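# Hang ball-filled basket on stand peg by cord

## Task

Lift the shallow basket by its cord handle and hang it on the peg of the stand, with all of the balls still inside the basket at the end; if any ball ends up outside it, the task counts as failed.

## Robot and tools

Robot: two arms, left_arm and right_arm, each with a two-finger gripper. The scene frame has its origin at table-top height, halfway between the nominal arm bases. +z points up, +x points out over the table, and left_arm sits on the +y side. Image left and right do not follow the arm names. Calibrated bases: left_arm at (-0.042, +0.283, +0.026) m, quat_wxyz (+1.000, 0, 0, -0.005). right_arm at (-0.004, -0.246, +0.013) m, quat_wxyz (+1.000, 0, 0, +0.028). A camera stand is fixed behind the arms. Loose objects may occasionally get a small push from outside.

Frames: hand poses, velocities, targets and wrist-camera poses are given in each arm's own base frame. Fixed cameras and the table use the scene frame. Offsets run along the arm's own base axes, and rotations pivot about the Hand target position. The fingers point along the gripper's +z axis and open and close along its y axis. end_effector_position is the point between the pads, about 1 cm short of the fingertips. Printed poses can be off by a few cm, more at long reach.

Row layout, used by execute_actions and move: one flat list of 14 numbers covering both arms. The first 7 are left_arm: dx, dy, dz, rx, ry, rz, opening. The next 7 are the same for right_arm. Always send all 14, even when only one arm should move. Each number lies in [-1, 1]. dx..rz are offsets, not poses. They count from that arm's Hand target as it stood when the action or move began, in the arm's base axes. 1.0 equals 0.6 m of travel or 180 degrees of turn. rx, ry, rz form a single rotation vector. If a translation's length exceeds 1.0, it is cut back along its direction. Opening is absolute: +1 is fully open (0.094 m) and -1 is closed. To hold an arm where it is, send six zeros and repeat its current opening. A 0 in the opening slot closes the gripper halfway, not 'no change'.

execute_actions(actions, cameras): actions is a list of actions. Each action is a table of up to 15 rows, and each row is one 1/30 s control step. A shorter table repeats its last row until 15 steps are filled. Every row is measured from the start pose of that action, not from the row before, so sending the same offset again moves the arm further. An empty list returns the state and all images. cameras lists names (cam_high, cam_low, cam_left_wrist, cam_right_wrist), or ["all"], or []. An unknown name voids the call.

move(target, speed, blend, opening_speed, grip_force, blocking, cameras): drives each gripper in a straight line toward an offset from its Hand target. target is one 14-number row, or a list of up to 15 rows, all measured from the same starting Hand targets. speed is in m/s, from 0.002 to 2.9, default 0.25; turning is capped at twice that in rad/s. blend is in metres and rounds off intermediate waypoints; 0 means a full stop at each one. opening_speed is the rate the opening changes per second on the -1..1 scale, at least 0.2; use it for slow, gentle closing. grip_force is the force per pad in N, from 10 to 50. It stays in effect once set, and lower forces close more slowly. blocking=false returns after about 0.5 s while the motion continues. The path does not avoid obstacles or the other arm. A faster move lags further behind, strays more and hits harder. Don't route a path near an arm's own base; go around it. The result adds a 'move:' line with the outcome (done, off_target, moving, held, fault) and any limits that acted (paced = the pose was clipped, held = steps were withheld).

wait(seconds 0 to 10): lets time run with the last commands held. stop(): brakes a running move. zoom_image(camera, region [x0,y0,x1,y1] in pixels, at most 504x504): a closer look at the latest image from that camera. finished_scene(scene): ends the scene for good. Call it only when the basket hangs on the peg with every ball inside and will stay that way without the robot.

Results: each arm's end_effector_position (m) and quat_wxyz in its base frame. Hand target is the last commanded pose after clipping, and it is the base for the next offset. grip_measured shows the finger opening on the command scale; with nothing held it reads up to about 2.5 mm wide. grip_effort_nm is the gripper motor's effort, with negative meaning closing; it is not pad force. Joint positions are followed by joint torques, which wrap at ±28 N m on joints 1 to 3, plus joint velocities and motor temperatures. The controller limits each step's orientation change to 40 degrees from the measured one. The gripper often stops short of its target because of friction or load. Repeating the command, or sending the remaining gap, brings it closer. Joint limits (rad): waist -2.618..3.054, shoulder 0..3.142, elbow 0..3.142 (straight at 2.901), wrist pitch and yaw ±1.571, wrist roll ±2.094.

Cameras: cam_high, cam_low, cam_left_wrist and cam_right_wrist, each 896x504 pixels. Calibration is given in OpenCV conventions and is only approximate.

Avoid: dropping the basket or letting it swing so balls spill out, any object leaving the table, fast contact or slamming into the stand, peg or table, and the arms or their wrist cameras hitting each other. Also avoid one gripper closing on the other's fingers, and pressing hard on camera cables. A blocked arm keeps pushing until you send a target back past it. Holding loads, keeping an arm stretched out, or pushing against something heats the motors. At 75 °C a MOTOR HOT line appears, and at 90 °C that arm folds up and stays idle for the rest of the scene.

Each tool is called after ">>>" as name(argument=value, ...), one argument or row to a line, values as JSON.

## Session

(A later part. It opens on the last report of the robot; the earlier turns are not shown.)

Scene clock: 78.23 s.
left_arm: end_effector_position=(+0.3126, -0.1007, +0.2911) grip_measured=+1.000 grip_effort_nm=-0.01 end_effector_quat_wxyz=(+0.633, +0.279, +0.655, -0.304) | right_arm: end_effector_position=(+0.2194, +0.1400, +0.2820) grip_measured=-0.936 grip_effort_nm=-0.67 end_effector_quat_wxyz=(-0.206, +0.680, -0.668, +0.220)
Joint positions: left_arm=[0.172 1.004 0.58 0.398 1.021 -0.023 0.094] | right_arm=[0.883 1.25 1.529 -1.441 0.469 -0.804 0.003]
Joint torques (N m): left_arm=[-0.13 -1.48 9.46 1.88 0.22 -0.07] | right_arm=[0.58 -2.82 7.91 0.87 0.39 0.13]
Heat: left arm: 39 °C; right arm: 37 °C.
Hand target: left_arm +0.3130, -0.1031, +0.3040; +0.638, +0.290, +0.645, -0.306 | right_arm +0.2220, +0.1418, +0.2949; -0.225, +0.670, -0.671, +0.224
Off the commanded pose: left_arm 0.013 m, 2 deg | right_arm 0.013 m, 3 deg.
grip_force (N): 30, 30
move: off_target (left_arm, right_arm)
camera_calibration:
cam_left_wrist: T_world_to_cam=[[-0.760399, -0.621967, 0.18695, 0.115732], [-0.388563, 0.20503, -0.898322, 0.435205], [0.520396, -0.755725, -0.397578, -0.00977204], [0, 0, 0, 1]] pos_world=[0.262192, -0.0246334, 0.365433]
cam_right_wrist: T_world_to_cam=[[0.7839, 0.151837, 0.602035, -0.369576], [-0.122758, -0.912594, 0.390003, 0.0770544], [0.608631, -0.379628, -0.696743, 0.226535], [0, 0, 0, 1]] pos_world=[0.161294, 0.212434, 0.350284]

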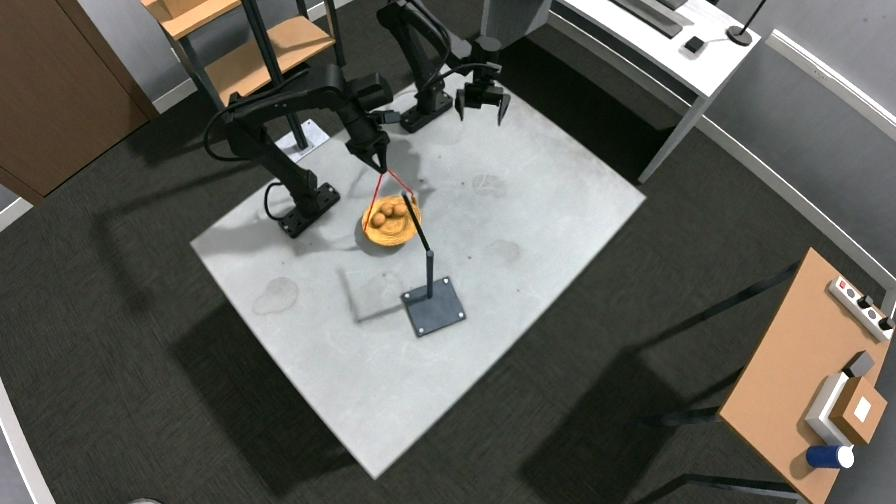

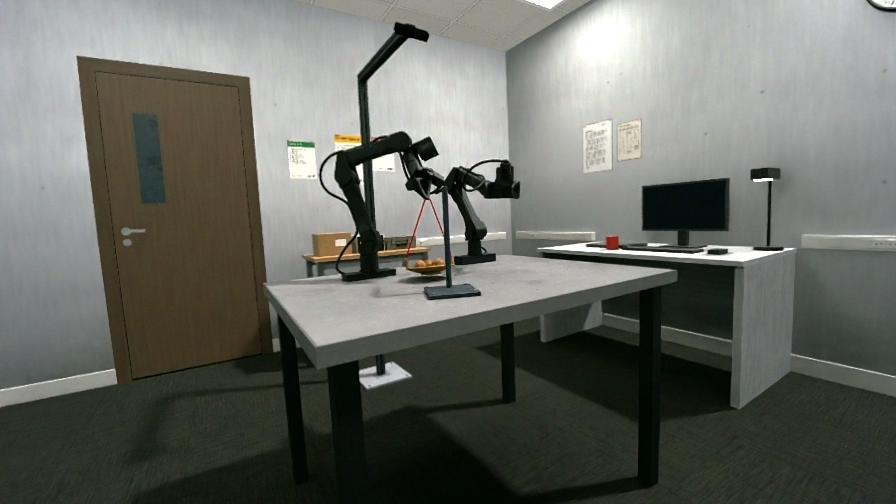

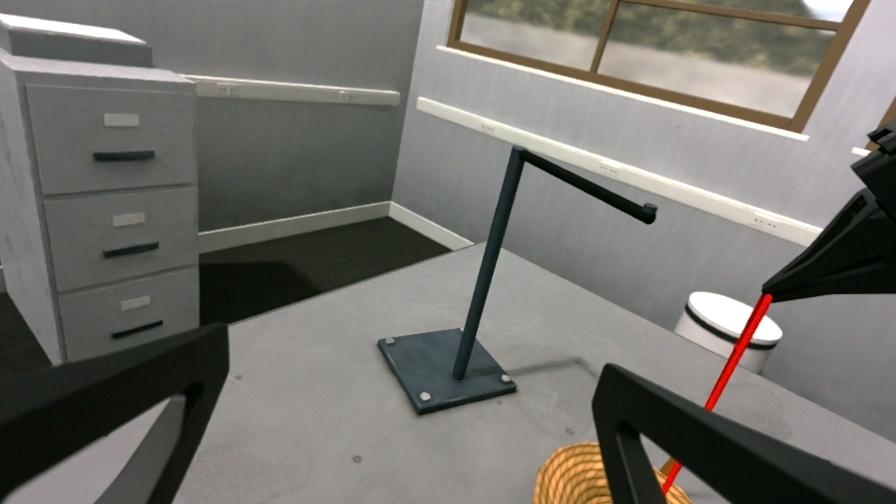

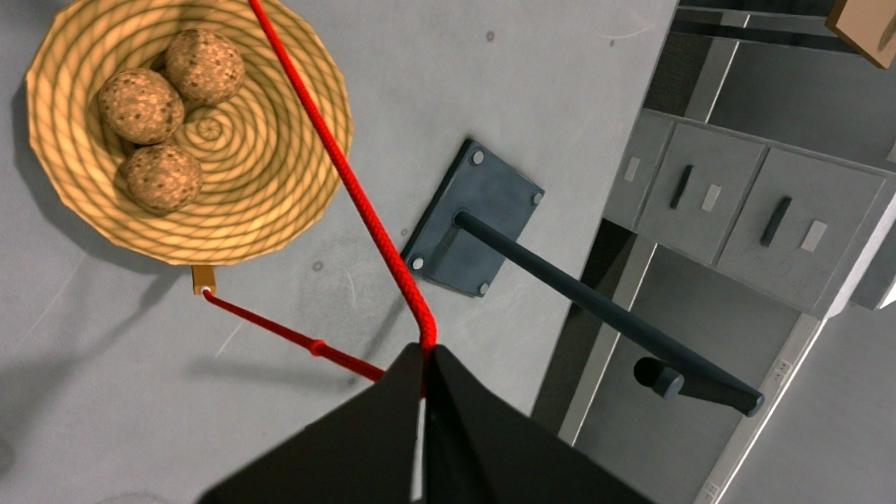

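>>> move(
  target=[0,0,0,0,0,0,1,0.06,-0.003,0.07,0,-0.0167,0,-1],
  cameras=["all"],
  speed=0.04,
)

>>> zoom_image(
  camera="cam_left_wrist",
  region=[560, 120, 780, 280],
)

>>> zoom_image(
  camera="cam_right_wrist",
  region=[460, 250, 660, 430],
)

>>> zoom_image(
  camera="cam_high",
  region=[340, 150, 460, 270],
)

Scene clock: 82.40 s.
left_arm: end_effector_position=(+0.3126, -0.1007, +0.2911) grip_measured=+1.000 grip_effort_nm=-0.01 end_effector_quat_wxyz=(+0.633, +0.279, +0.655, -0.304) | right_arm: end_effector_position=(+0.2552, +0.1407, +0.3248) grip_measured=-0.936 grip_effort_nm=-0.67 end_effector_quat_wxyz=(-0.226, +0.673, -0.663, +0.238)
Joint positions: left_arm=[0.172 1.004 0.58 0.398 1.021 -0.023 0.094] | right_arm=[0.779 1.366 1.766 -1.467 0.46 -0.927 0.003]
Joint torques (N m): left_arm=[-0.14 -1.46 9.48 1.87 0.2 -0.04] | right_arm=[-0.5 -3.55 7.61 1 0.26 0]
Heat: left arm: 39 °C; right arm: 37 °C.
Hand target: left_arm +0.3130, -0.1031, +0.3040; +0.638, +0.290, +0.645, -0.306 | right_arm +0.2580, +0.1400, +0.3370; -0.243, +0.664, -0.664, +0.241
Off the commanded pose: left_arm 0.013 m, 2 deg | right_arm 0.012 m, 2 deg.
grip_force (N): 30, 30
move: off_target (left_arm, right_arm)
camera_calibration:
cam_left_wrist: T_world_to_cam=[[-0.760399, -0.621967, 0.18695, 0.115732], [-0.388563, 0.20503, -0.898322, 0.435205], [0.520396, -0.755725, -0.397578, -0.00977204], [0, 0, 0, 1]] pos_world=[0.262192, -0.0246334, 0.365433]
cam_right_wrist: T_world_to_cam=[[0.748198, 0.14801, 0.646756, -0.428445], [-0.146306, -0.913998, 0.378421, 0.0754216], [0.647144, -0.377758, -0.662196, 0.213584], [0, 0, 0, 1]] pos_world=[0.193377, 0.213032, 0.389993]

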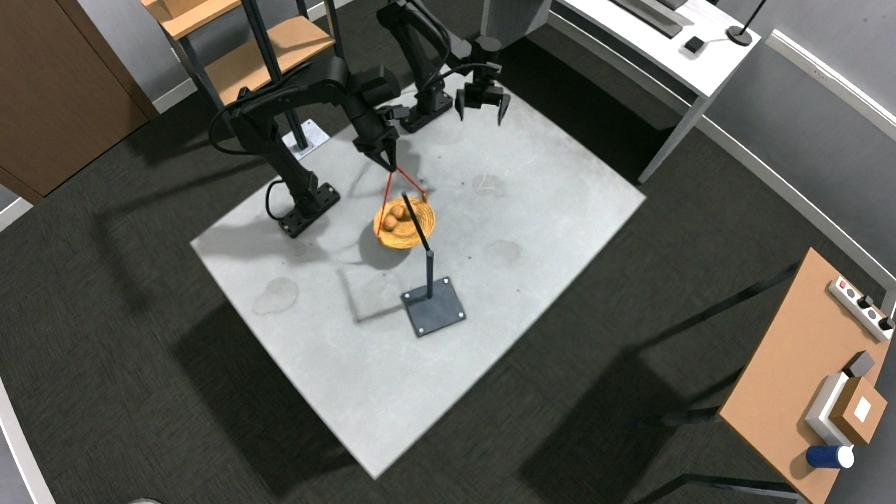

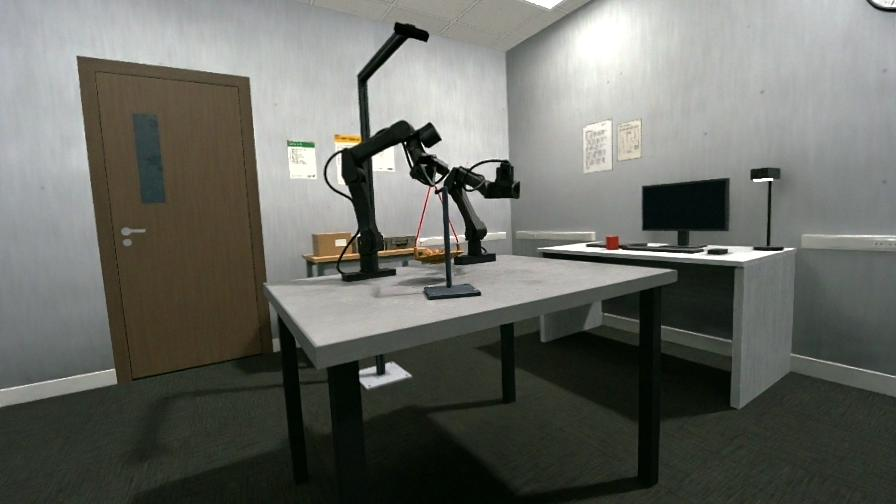

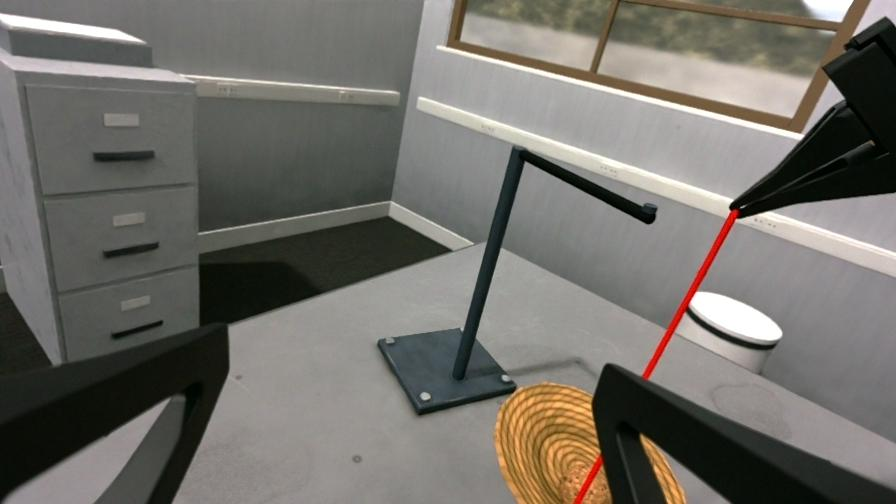

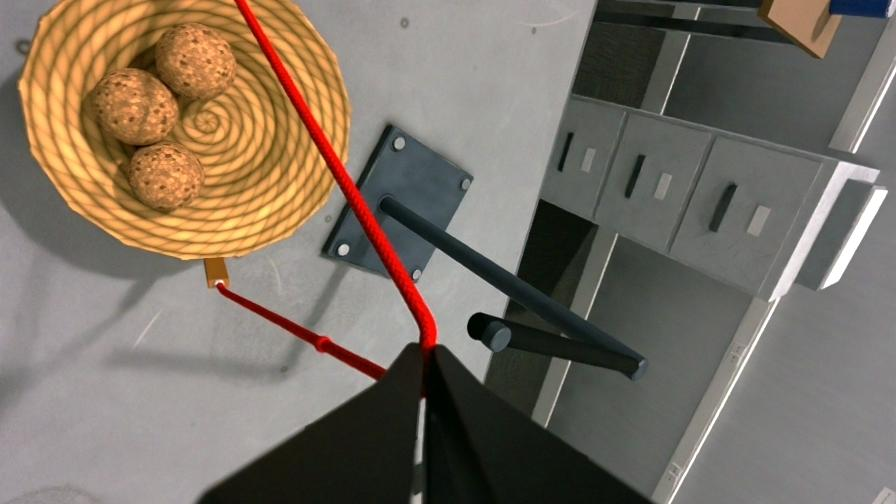

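Scaled by 2.291 from the camera's 896x504 image, which has a finer 1280x720 frame.

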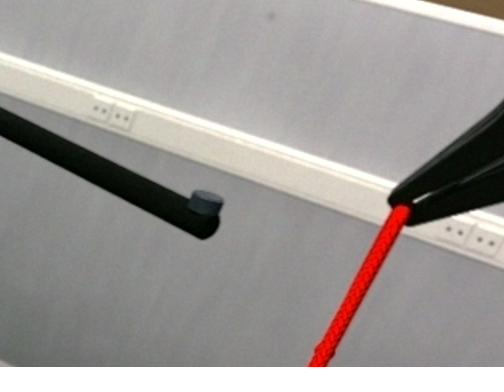

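Scaled by 2.520 from the camera's 896x504 image, which has a finer 1280x720 frame.

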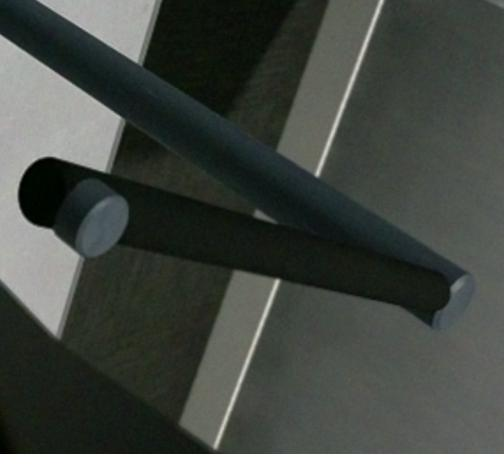

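Scaled by 4.200 from the camera's 896x504 image, which has a finer 1280x720 frame.

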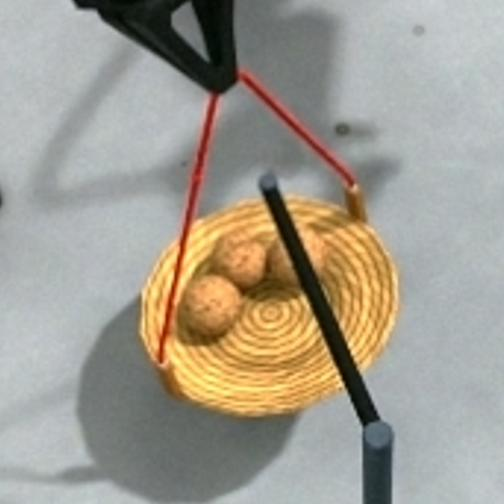

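>>> move(
  target=[0,0,0,0,0,0,1,0.0383,-0.0057,0.0,0,0,-0.03,-1],
  cameras=["cam_high", "cam_left_wrist", "cam_right_wrist"],
  speed=0.04,
)

>>> zoom_image(
  camera="cam_left_wrist",
  region=[560, 120, 780, 280],
)

>>> zoom_image(
  camera="cam_high",
  region=[340, 150, 460, 270],
)

Scene clock: 90.67 s.
left_arm: end_effector_position=(+0.3126, -0.1007, +0.2911) grip_measured=+1.000 grip_effort_nm=-0.01 end_effector_quat_wxyz=(+0.633, +0.279, +0.655, -0.304) | right_arm: end_effector_position=(+0.2767, +0.1401, +0.3233) grip_measured=-0.936 grip_effort_nm=-0.67 end_effector_quat_wxyz=(-0.214, +0.648, -0.689, +0.242)
Joint positions: left_arm=[0.172 1.004 0.58 0.398 1.021 -0.023 0.094] | right_arm=[0.729 1.447 1.832 -1.471 0.465 -0.898 0.003]
Joint torques (N m): left_arm=[-0.16 -1.48 9.48 1.89 0.2 -0.05] | right_arm=[-0.46 -4.41 7.68 0.97 0.44 0.16]
Heat: left arm: 40 °C; right arm: 38 °C.
Hand target: left_arm +0.3130, -0.1031, +0.3040; +0.638, +0.290, +0.645, -0.306 | right_arm +0.2810, +0.1366, +0.3369; -0.231, +0.632, -0.695, +0.253
Off the commanded pose: left_arm 0.013 m, 2 deg | right_arm 0.015 m, 3 deg.
grip_force (N): 30, 30
move: off_target (left_arm, right_arm)
camera_calibration:
cam_left_wrist: T_world_to_cam=[[-0.760399, -0.621967, 0.18695, 0.115732], [-0.388563, 0.20503, -0.898322, 0.435205], [0.520396, -0.755725, -0.397578, -0.00977204], [0, 0, 0, 1]] pos_world=[0.262192, -0.0246334, 0.365433]
cam_right_wrist: T_world_to_cam=[[0.764142, 0.0908949, 0.638612, -0.437232], [-0.209898, -0.901104, 0.379412, 0.0940427], [0.609943, -0.423968, -0.669493, 0.217552], [0, 0, 0, 1]] pos_world=[0.221152, 0.21672, 0.38919]
Images, in order (width x height): cam_high 896x504, cam_left_wrist 896x504, cam_right_wrist 896x504.

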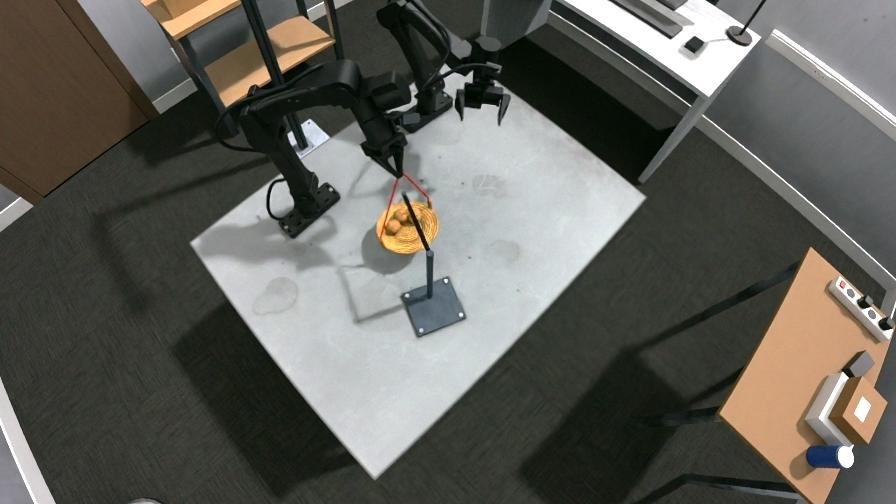

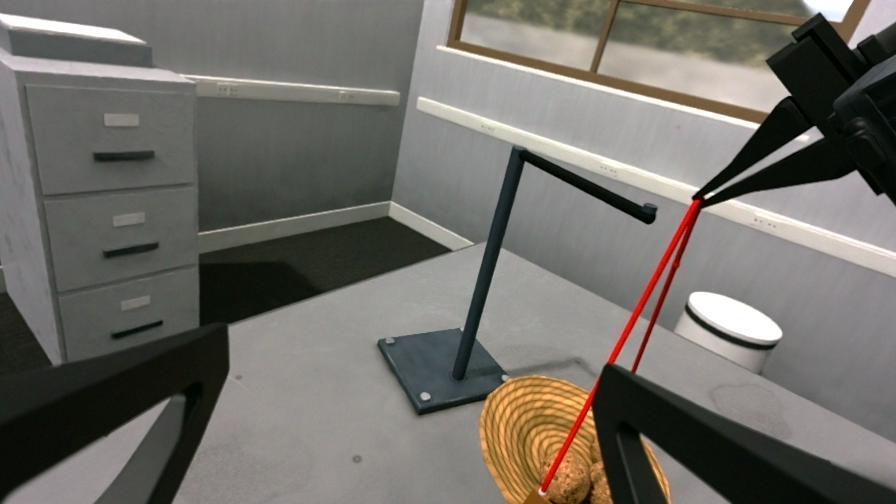

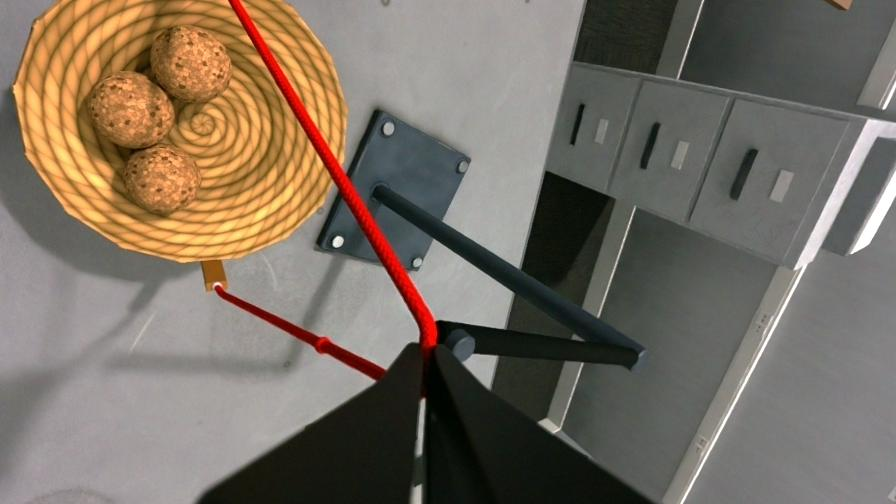

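Scaled by 2.291 from the camera's 896x504 image, which has a finer 1280x720 frame.

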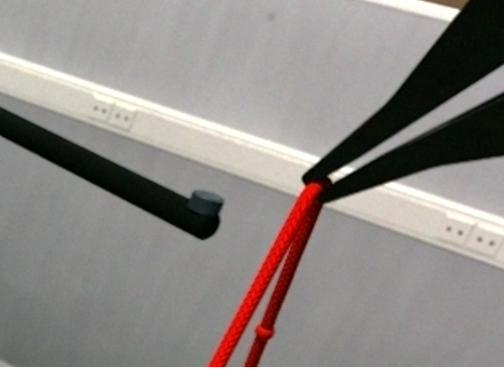

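Scaled by 4.200 from the camera's 896x504 image, which has a finer 1280x720 frame.

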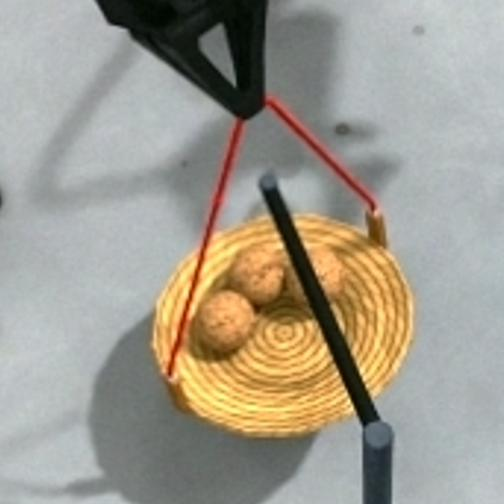

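>>> move(
  target=[0,0,0,0,0,0,1,0.083,-0.0435,0.0,0,0,-0.03,-1],
  cameras=["cam_high", "cam_left_wrist", "cam_right_wrist"],
  speed=0.035,
)

>>> zoom_image(
  camera="cam_left_wrist",
  region=[520, 120, 740, 280],
)

>>> zoom_image(
  camera="cam_right_wrist",
  region=[280, 240, 580, 440],
)

>>> zoom_image(
  camera="cam_high",
  region=[360, 160, 460, 260],
)

Scene clock: 94.93 s.
left_arm: end_effector_position=(+0.3126, -0.1007, +0.2911) grip_measured=+1.000 grip_effort_nm=-0.01 end_effector_quat_wxyz=(+0.633, +0.279, +0.655, -0.304) | right_arm: end_effector_position=(+0.3215, +0.1073, +0.3206) grip_measured=-0.936 grip_effort_nm=-0.67 end_effector_quat_wxyz=(+0.186, -0.612, +0.725, -0.256)
Joint positions: left_arm=[0.172 1.004 0.58 0.398 1.021 -0.023 0.094] | right_arm=[0.548 1.551 1.92 -1.455 0.441 -0.965 0.003]
Joint torques (N m): left_arm=[-0.14 -1.5 9.55 1.87 0.2 -0.06] | right_arm=[-0.39 -5.46 7.73 1.32 0.23 0]
Heat: left arm: 40 °C; right arm: 38 °C.
Hand target: left_arm +0.3130, -0.1031, +0.3041; +0.638, +0.290, +0.645, -0.306 | right_arm +0.3308, +0.1104, +0.3369; +0.219, -0.599, +0.724, -0.263
Off the commanded pose: left_arm 0.013 m, 2 deg | right_arm 0.019 m, 4 deg.
grip_force (N): 30, 30
move: off_target (left_arm, right_arm)
camera_calibration:
cam_left_wrist: T_world_to_cam=[[-0.760399, -0.621967, 0.18695, 0.115732], [-0.388563, 0.20503, -0.898322, 0.435205], [0.520396, -0.755725, -0.397578, -0.00977204], [0, 0, 0, 1]] pos_world=[0.262192, -0.0246334, 0.365433]
cam_right_wrist: T_world_to_cam=[[0.781907, 0.0153397, 0.623207, -0.459432], [-0.305011, -0.862452, 0.403911, 0.0935183], [0.543682, -0.505906, -0.669678, 0.204798], [0, 0, 0, 1]] pos_world=[0.276413, 0.191311, 0.385697]
Images, in order (width x height): cam_high 896x504, cam_left_wrist 896x504, cam_right_wrist 896x504.

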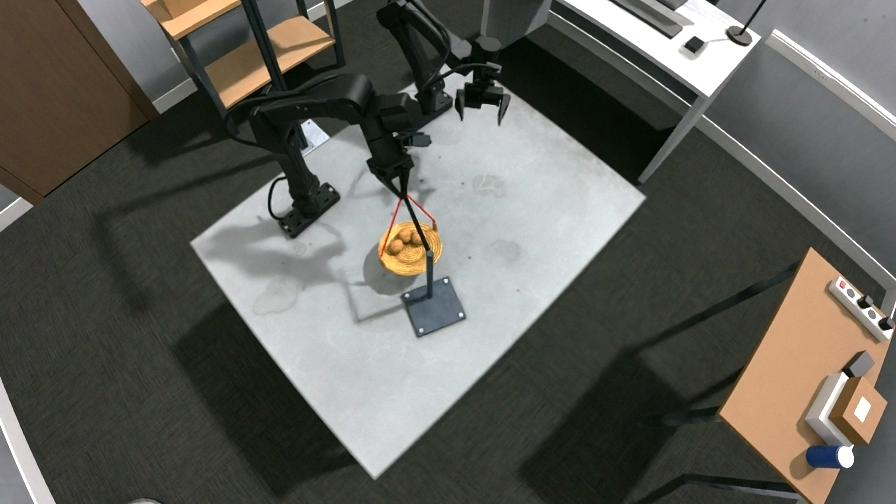

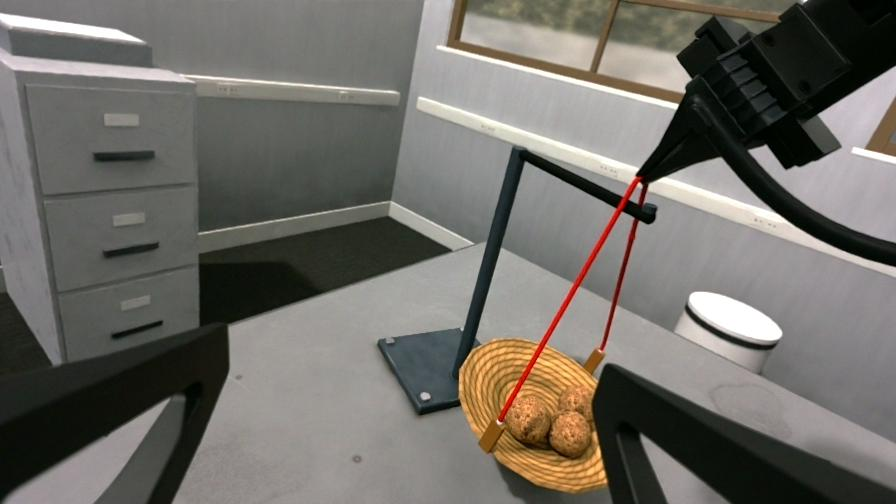

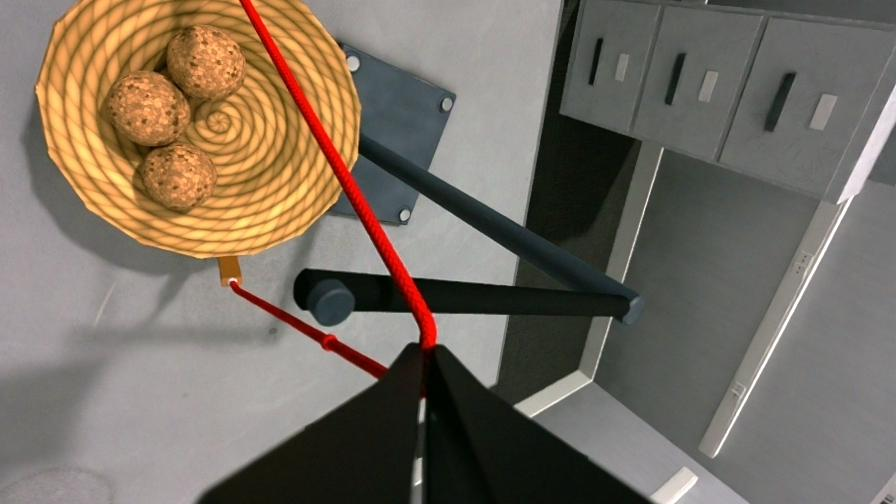

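Scaled by 2.291 from the camera's 896x504 image, which has a finer 1280x720 frame.

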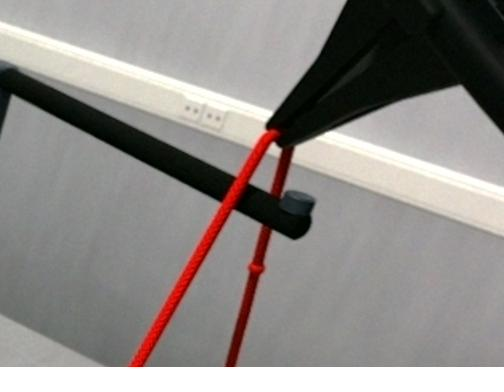

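Scaled by 1.680 from the camera's 896x504 image, which has a finer 1280x720 frame.

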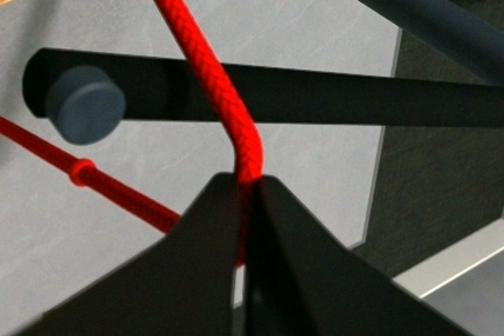

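Scaled by 5.040 from the camera's 896x504 image, which has a finer 1280x720 frame.

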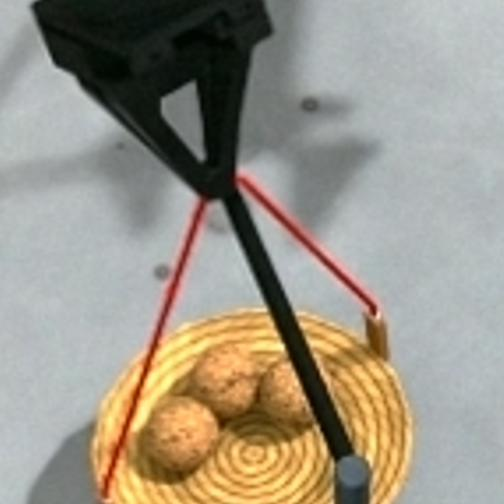

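>>> move(
  target=[0,0,0,0,0,0,1,0.0095,0.0115,0,0,0,0,-1],
  cameras=["cam_right_wrist", "cam_high"],
  speed=0.02,
)

>>> zoom_image(
  camera="cam_right_wrist",
  region=[280, 240, 580, 440],
)

>>> zoom_image(
  camera="cam_high",
  region=[360, 160, 460, 260],
)

Scene clock: 99.60 s.
left_arm: end_effector_position=(+0.3126, -0.1007, +0.2911) grip_measured=+1.000 grip_effort_nm=-0.01 end_effector_quat_wxyz=(+0.633, +0.279, +0.655, -0.304) | right_arm: end_effector_position=(+0.3289, +0.1123, +0.3206) grip_measured=-0.936 grip_effort_nm=-0.67 end_effector_quat_wxyz=(+0.186, -0.612, +0.725, -0.255)
Joint positions: left_arm=[0.172 1.004 0.58 0.398 1.021 -0.023 0.094] | right_arm=[0.548 1.584 1.954 -1.455 0.439 -0.965 0.003]
Joint torques (N m): left_arm=[-0.2 -1.48 9.55 1.89 0.2 -0.05] | right_arm=[0.47 -5.79 7.75 1.26 0.31 0.11]
Heat: left arm: 40 °C; right arm: 38 °C.
Hand target: left_arm +0.3130, -0.1031, +0.3041; +0.638, +0.290, +0.645, -0.306 | right_arm +0.3365, +0.1173, +0.3368; +0.219, -0.599, +0.724, -0.263
Off the commanded pose: left_arm 0.013 m, 2 deg | right_arm 0.019 m, 4 deg.
grip_force (N): 30, 30
move: off_target (left_arm, right_arm)
camera_calibration:
cam_right_wrist: T_world_to_cam=[[0.782297, 0.0154028, 0.622716, -0.465288], [-0.303694, -0.863401, 0.402876, 0.100086], [0.543859, -0.504284, -0.670758, 0.203317], [0, 0, 0, 1]] pos_world=[0.283813, 0.196111, 0.385796]
Images, in order (width x height): cam_high 896x504, cam_right_wrist 896x504.

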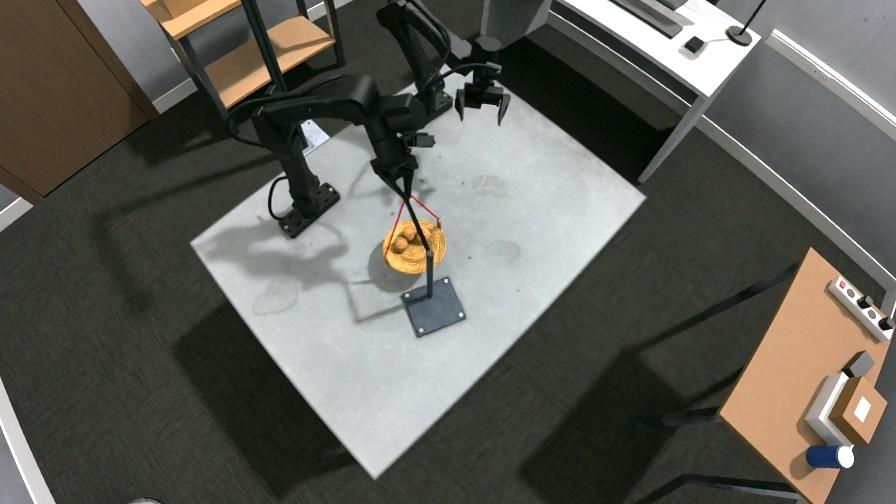

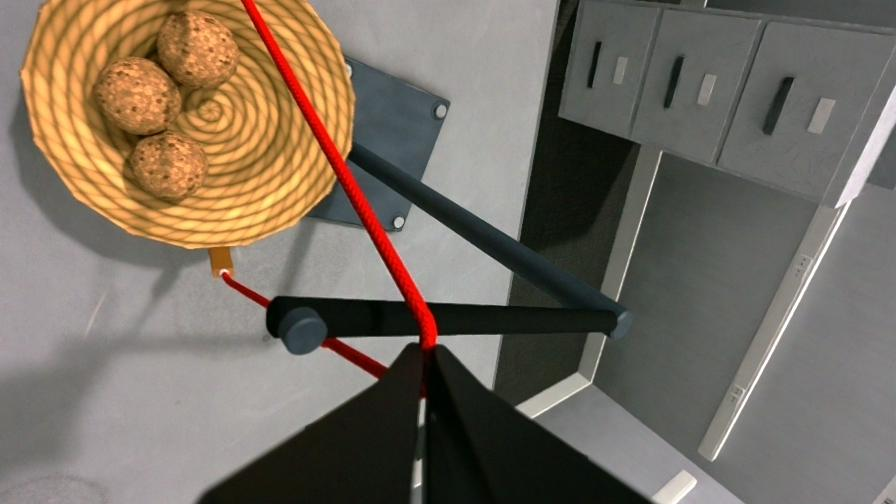

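Scaled by 1.680 from the camera's 896x504 image, which has a finer 1280x720 frame.

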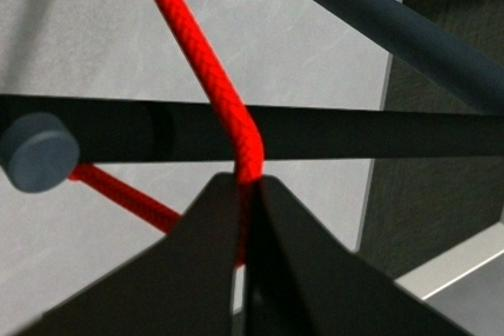

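Scaled by 5.040 from the camera's 896x504 image, which has a finer 1280x720 frame.

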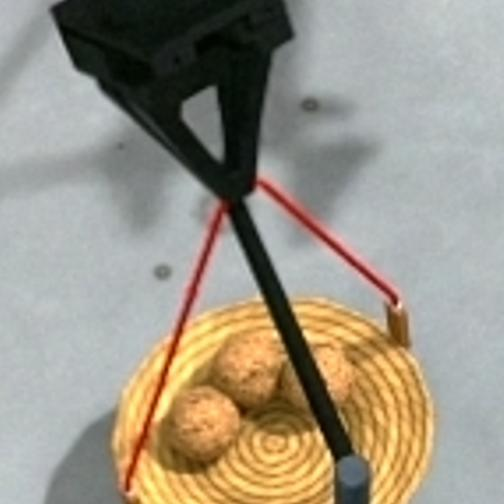

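>>> move(
  target=[0,0,0,0,0,0,1,0,0,-0.016,0,0,0,-1],
  cameras=["cam_left_wrist", "cam_right_wrist"],
  speed=0.015,
)

>>> zoom_image(
  camera="cam_left_wrist",
  region=[570, 130, 690, 240],
)

>>> zoom_image(
  camera="cam_right_wrist",
  region=[280, 240, 580, 440],
)

Scene clock: 102.70 s.
left_arm: end_effector_position=(+0.3126, -0.1007, +0.2911) grip_measured=+1.000 grip_effort_nm=-0.01 end_effector_quat_wxyz=(+0.633, +0.279, +0.655, -0.304) | right_arm: end_effector_position=(+0.3341, +0.1154, +0.3153) grip_measured=-0.936 grip_effort_nm=-0.67 end_effector_quat_wxyz=(+0.190, -0.611, +0.725, -0.256)
Joint positions: left_arm=[0.172 1.004 0.58 0.398 1.021 -0.023 0.094] | right_arm=[0.548 1.584 1.924 -1.416 0.439 -0.965 0.003]
Joint torques (N m): left_arm=[-0.17 -1.5 9.54 1.89 0.21 -0.05] | right_arm=[0.46 -8.1 4.75 1.31 0.31 0.11]
Heat: left arm: 40 °C; right arm: 37 °C.
Hand target: left_arm +0.3130, -0.1031, +0.3041; +0.638, +0.290, +0.645, -0.306 | right_arm +0.3365, +0.1173, +0.3272; +0.219, -0.599, +0.724, -0.263
Off the commanded pose: left_arm 0.013 m, 2 deg | right_arm 0.012 m, 4 deg.
grip_force (N): 30, 30
move: off_target (left_arm, right_arm)
camera_calibration:
cam_left_wrist: T_world_to_cam=[[-0.760399, -0.621967, 0.18695, 0.115732], [-0.388563, 0.20503, -0.898322, 0.435205], [0.520396, -0.755725, -0.397578, -0.00977204], [0, 0, 0, 1]] pos_world=[0.262192, -0.0246334, 0.365433]
cam_right_wrist: T_world_to_cam=[[0.777563, 0.0125947, 0.628678, -0.466113], [-0.306708, -0.865204, 0.396676, 0.109613], [0.548931, -0.501261, -0.668888, 0.195908], [0, 0, 0, 1]] pos_world=[0.288511, 0.198909, 0.380595]
Images, in order (width x height): cam_left_wrist 896x504, cam_right_wrist 896x504.

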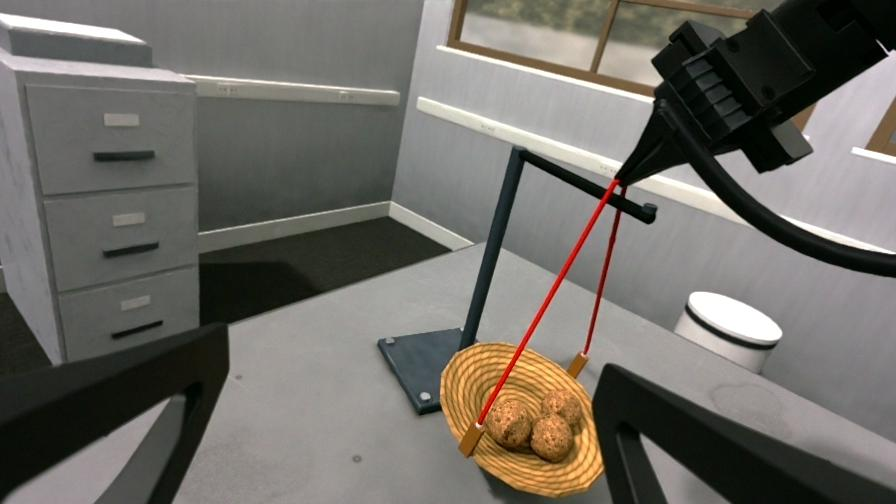

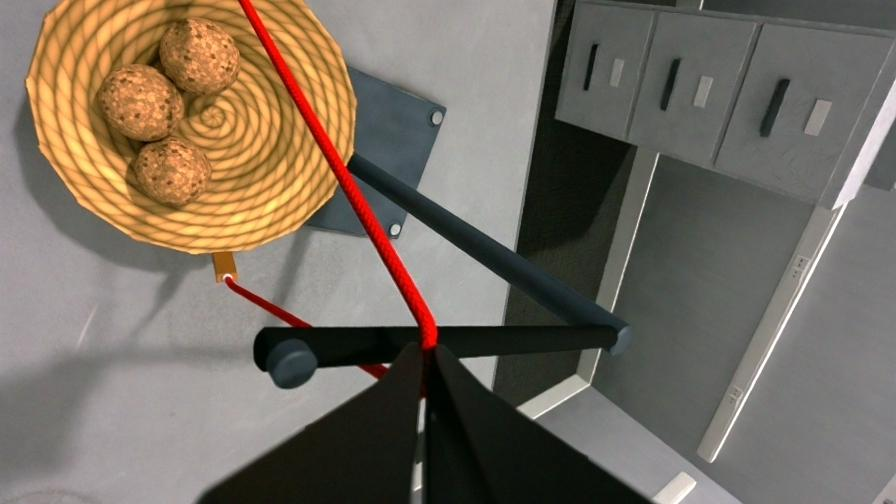

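Scaled by 4.200 from the camera's 896x504 image, which has a finer 1280x720 frame.

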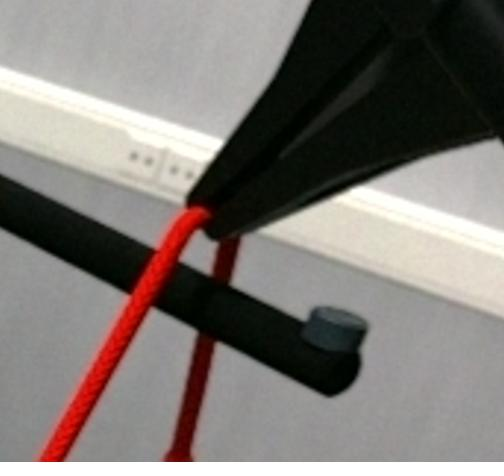

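Scaled by 1.680 from the camera's 896x504 image, which has a finer 1280x720 frame.

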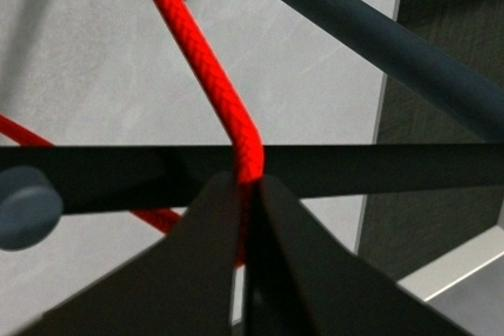

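>>> move(
  target=[0,0,0,0,0,0,1,-0.0075,-0.0085,-0.0135,0,0,0,-1],
  cameras=["cam_left_wrist", "cam_right_wrist"],
  speed=0.015,
)

>>> zoom_image(
  camera="cam_left_wrist",
  region=[570, 130, 690, 240],
)

>>> zoom_image(
  camera="cam_right_wrist",
  region=[280, 240, 580, 440],
)

Scene clock: 105.00 s.
left_arm: end_effector_position=(+0.3126, -0.1007, +0.2911) grip_measured=+1.000 grip_effort_nm=-0.01 end_effector_quat_wxyz=(+0.633, +0.279, +0.655, -0.304) | right_arm: end_effector_position=(+0.3307, +0.1133, +0.3066) grip_measured=-0.936 grip_effort_nm=-0.67 end_effector_quat_wxyz=(+0.191, -0.611, +0.725, -0.256)
Joint positions: left_arm=[0.172 1.004 0.58 0.398 1.021 -0.023 0.094] | right_arm=[0.548 1.546 1.844 -1.371 0.439 -0.965 0.003]
Joint torques (N m): left_arm=[-0.16 -1.54 9.54 1.88 0.2 -0.06] | right_arm=[-0.17 -8.43 4.71 1.28 0.28 0.03]
Heat: left arm: 40 °C; right arm: 37 °C.
Hand target: left_arm +0.3130, -0.1031, +0.3041; +0.638, +0.290, +0.645, -0.306 | right_arm +0.3320, +0.1122, +0.3192; +0.219, -0.599, +0.724, -0.263
Off the commanded pose: left_arm 0.013 m, 2 deg | right_arm 0.013 m, 4 deg.
grip_force (N): 30, 30
move: off_target (left_arm, right_arm)
camera_calibration:
cam_left_wrist: T_world_to_cam=[[-0.760399, -0.621967, 0.18695, 0.115732], [-0.388563, 0.20503, -0.898322, 0.435205], [0.520396, -0.755725, -0.397578, -0.00977204], [0, 0, 0, 1]] pos_world=[0.262192, -0.0246334, 0.365433]
cam_right_wrist: T_world_to_cam=[[0.776126, 0.0116573, 0.63047, -0.457904], [-0.307621, -0.865784, 0.394699, 0.111322], [0.550452, -0.500282, -0.668372, 0.190073], [0, 0, 0, 1]] pos_world=[0.28501, 0.196809, 0.371795]
Images, in order (width x height): cam_left_wrist 896x504, cam_right_wrist 896x504.

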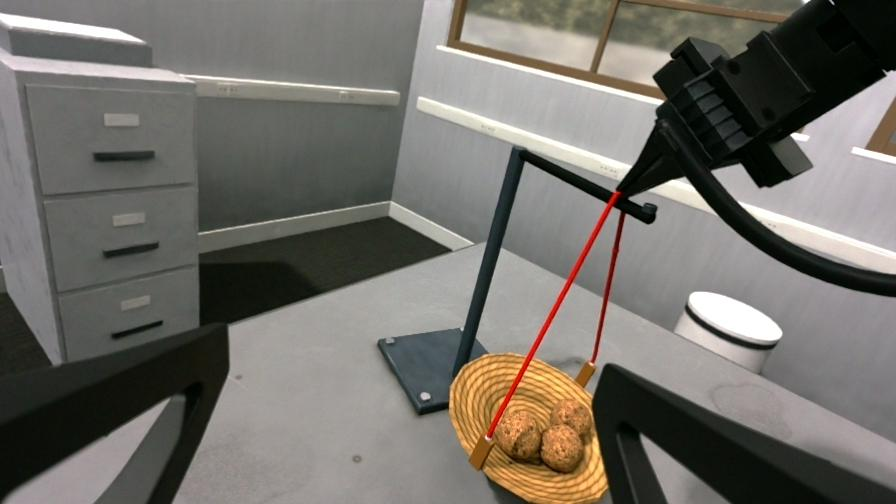

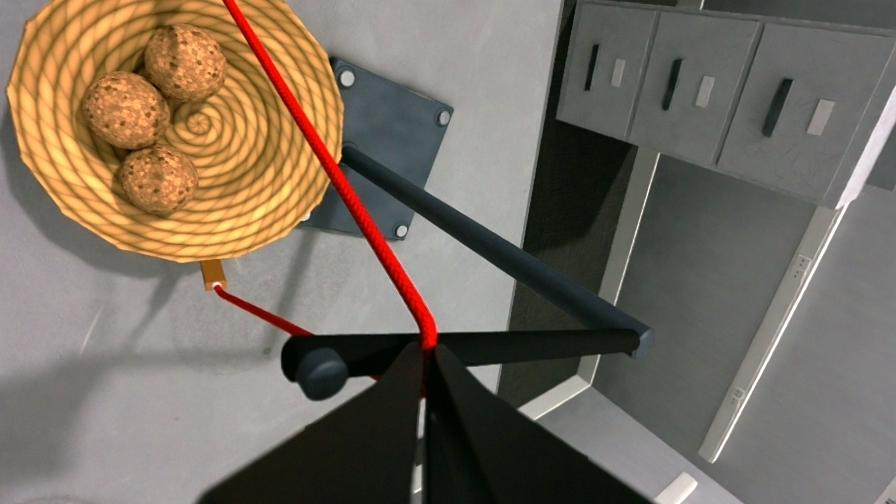

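Scaled by 4.200 from the camera's 896x504 image, which has a finer 1280x720 frame.

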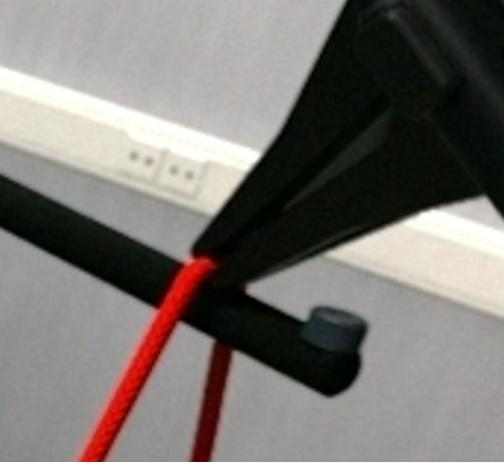

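Scaled by 1.680 from the camera's 896x504 image, which has a finer 1280x720 frame.

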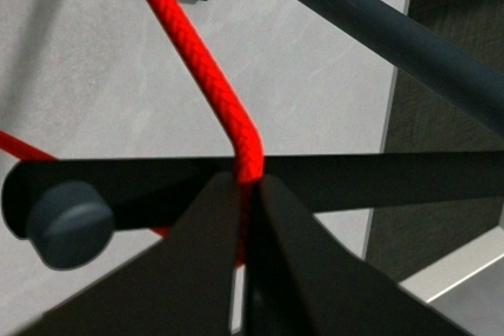

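>>> move(
  target=[0,0,0,0,0,0,1,0,0,0,0,0,0,-0.86],
  cameras=["cam_left_wrist", "cam_right_wrist"],
  speed=0.02,
  opening_speed=0.2,
)

>>> zoom_image(
  camera="cam_left_wrist",
  region=[570, 130, 690, 240],
)

>>> zoom_image(
  camera="cam_right_wrist",
  region=[280, 240, 580, 440],
)

Scene clock: 114.30 s.
left_arm: end_effector_position=(+0.3126, -0.1007, +0.2911) grip_measured=+1.000 grip_effort_nm=-0.01 end_effector_quat_wxyz=(+0.633, +0.279, +0.655, -0.304) | right_arm: end_effector_position=(+0.3320, +0.1141, +0.3099) grip_measured=-0.862 grip_effort_nm=0.07 end_effector_quat_wxyz=(+0.200, -0.608, +0.724, -0.258)
Joint positions: left_arm=[0.172 1.004 0.58 0.398 1.021 -0.023 0.094] | right_arm=[0.548 1.54 1.844 -1.359 0.439 -0.965 0.007]
Joint torques (N m): left_arm=[-0.1 -1.51 9.51 1.88 0.2 -0.06] | right_arm=[-0.13 -7.84 4.71 1.19 0.26 0.04]
Heat: left arm: 40 °C; right arm: 37 °C.
Hand target: left_arm +0.3130, -0.1031, +0.3041; +0.638, +0.290, +0.645, -0.306 | right_arm +0.3320, +0.1122, +0.3192; +0.219, -0.599, +0.724, -0.263
Off the commanded pose: left_arm 0.013 m, 2 deg | right_arm 0.009 m, 2 deg.
grip_force (N): 30, 30
move: off_target (left_arm)
camera_calibration:
cam_left_wrist: T_world_to_cam=[[-0.760399, -0.621967, 0.18695, 0.115732], [-0.388563, 0.20503, -0.898322, 0.435205], [0.520396, -0.755725, -0.397578, -0.00977204], [0, 0, 0, 1]] pos_world=[0.262192, -0.0246334, 0.365433]
cam_right_wrist: T_world_to_cam=[[0.766087, 0.00561736, 0.642712, -0.460739], [-0.313953, -0.869281, 0.381817, 0.117453], [0.560842, -0.494287, -0.664182, 0.186569], [0, 0, 0, 1]] pos_world=[0.285206, 0.196906, 0.375193]
Images, in order (width x height): cam_left_wrist 896x504, cam_right_wrist 896x504.

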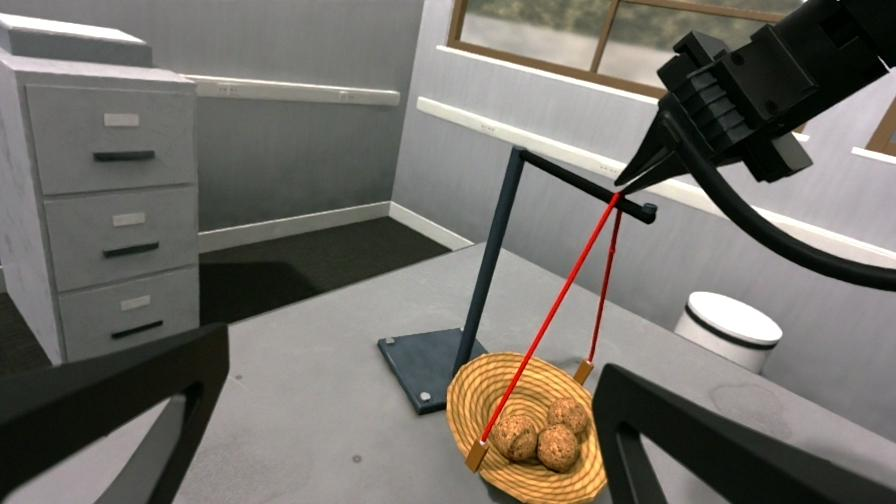

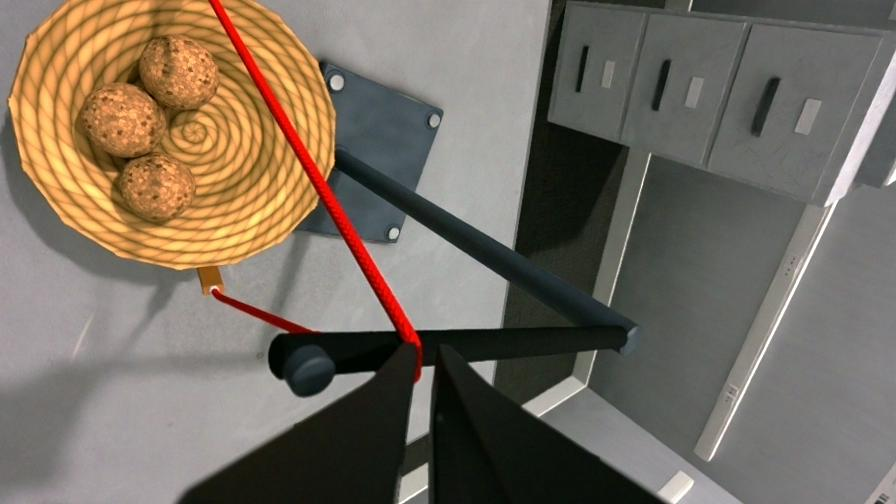

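Scaled by 4.200 from the camera's 896x504 image, which has a finer 1280x720 frame.

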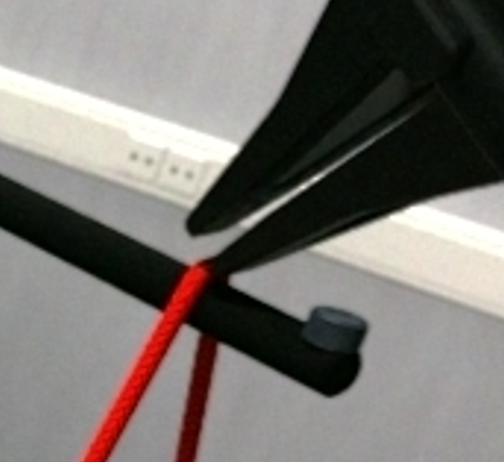

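Scaled by 1.680 from the camera's 896x504 image, which has a finer 1280x720 frame.

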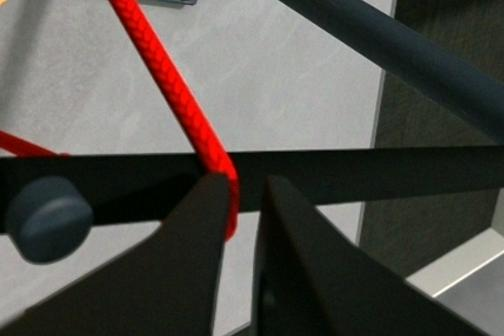

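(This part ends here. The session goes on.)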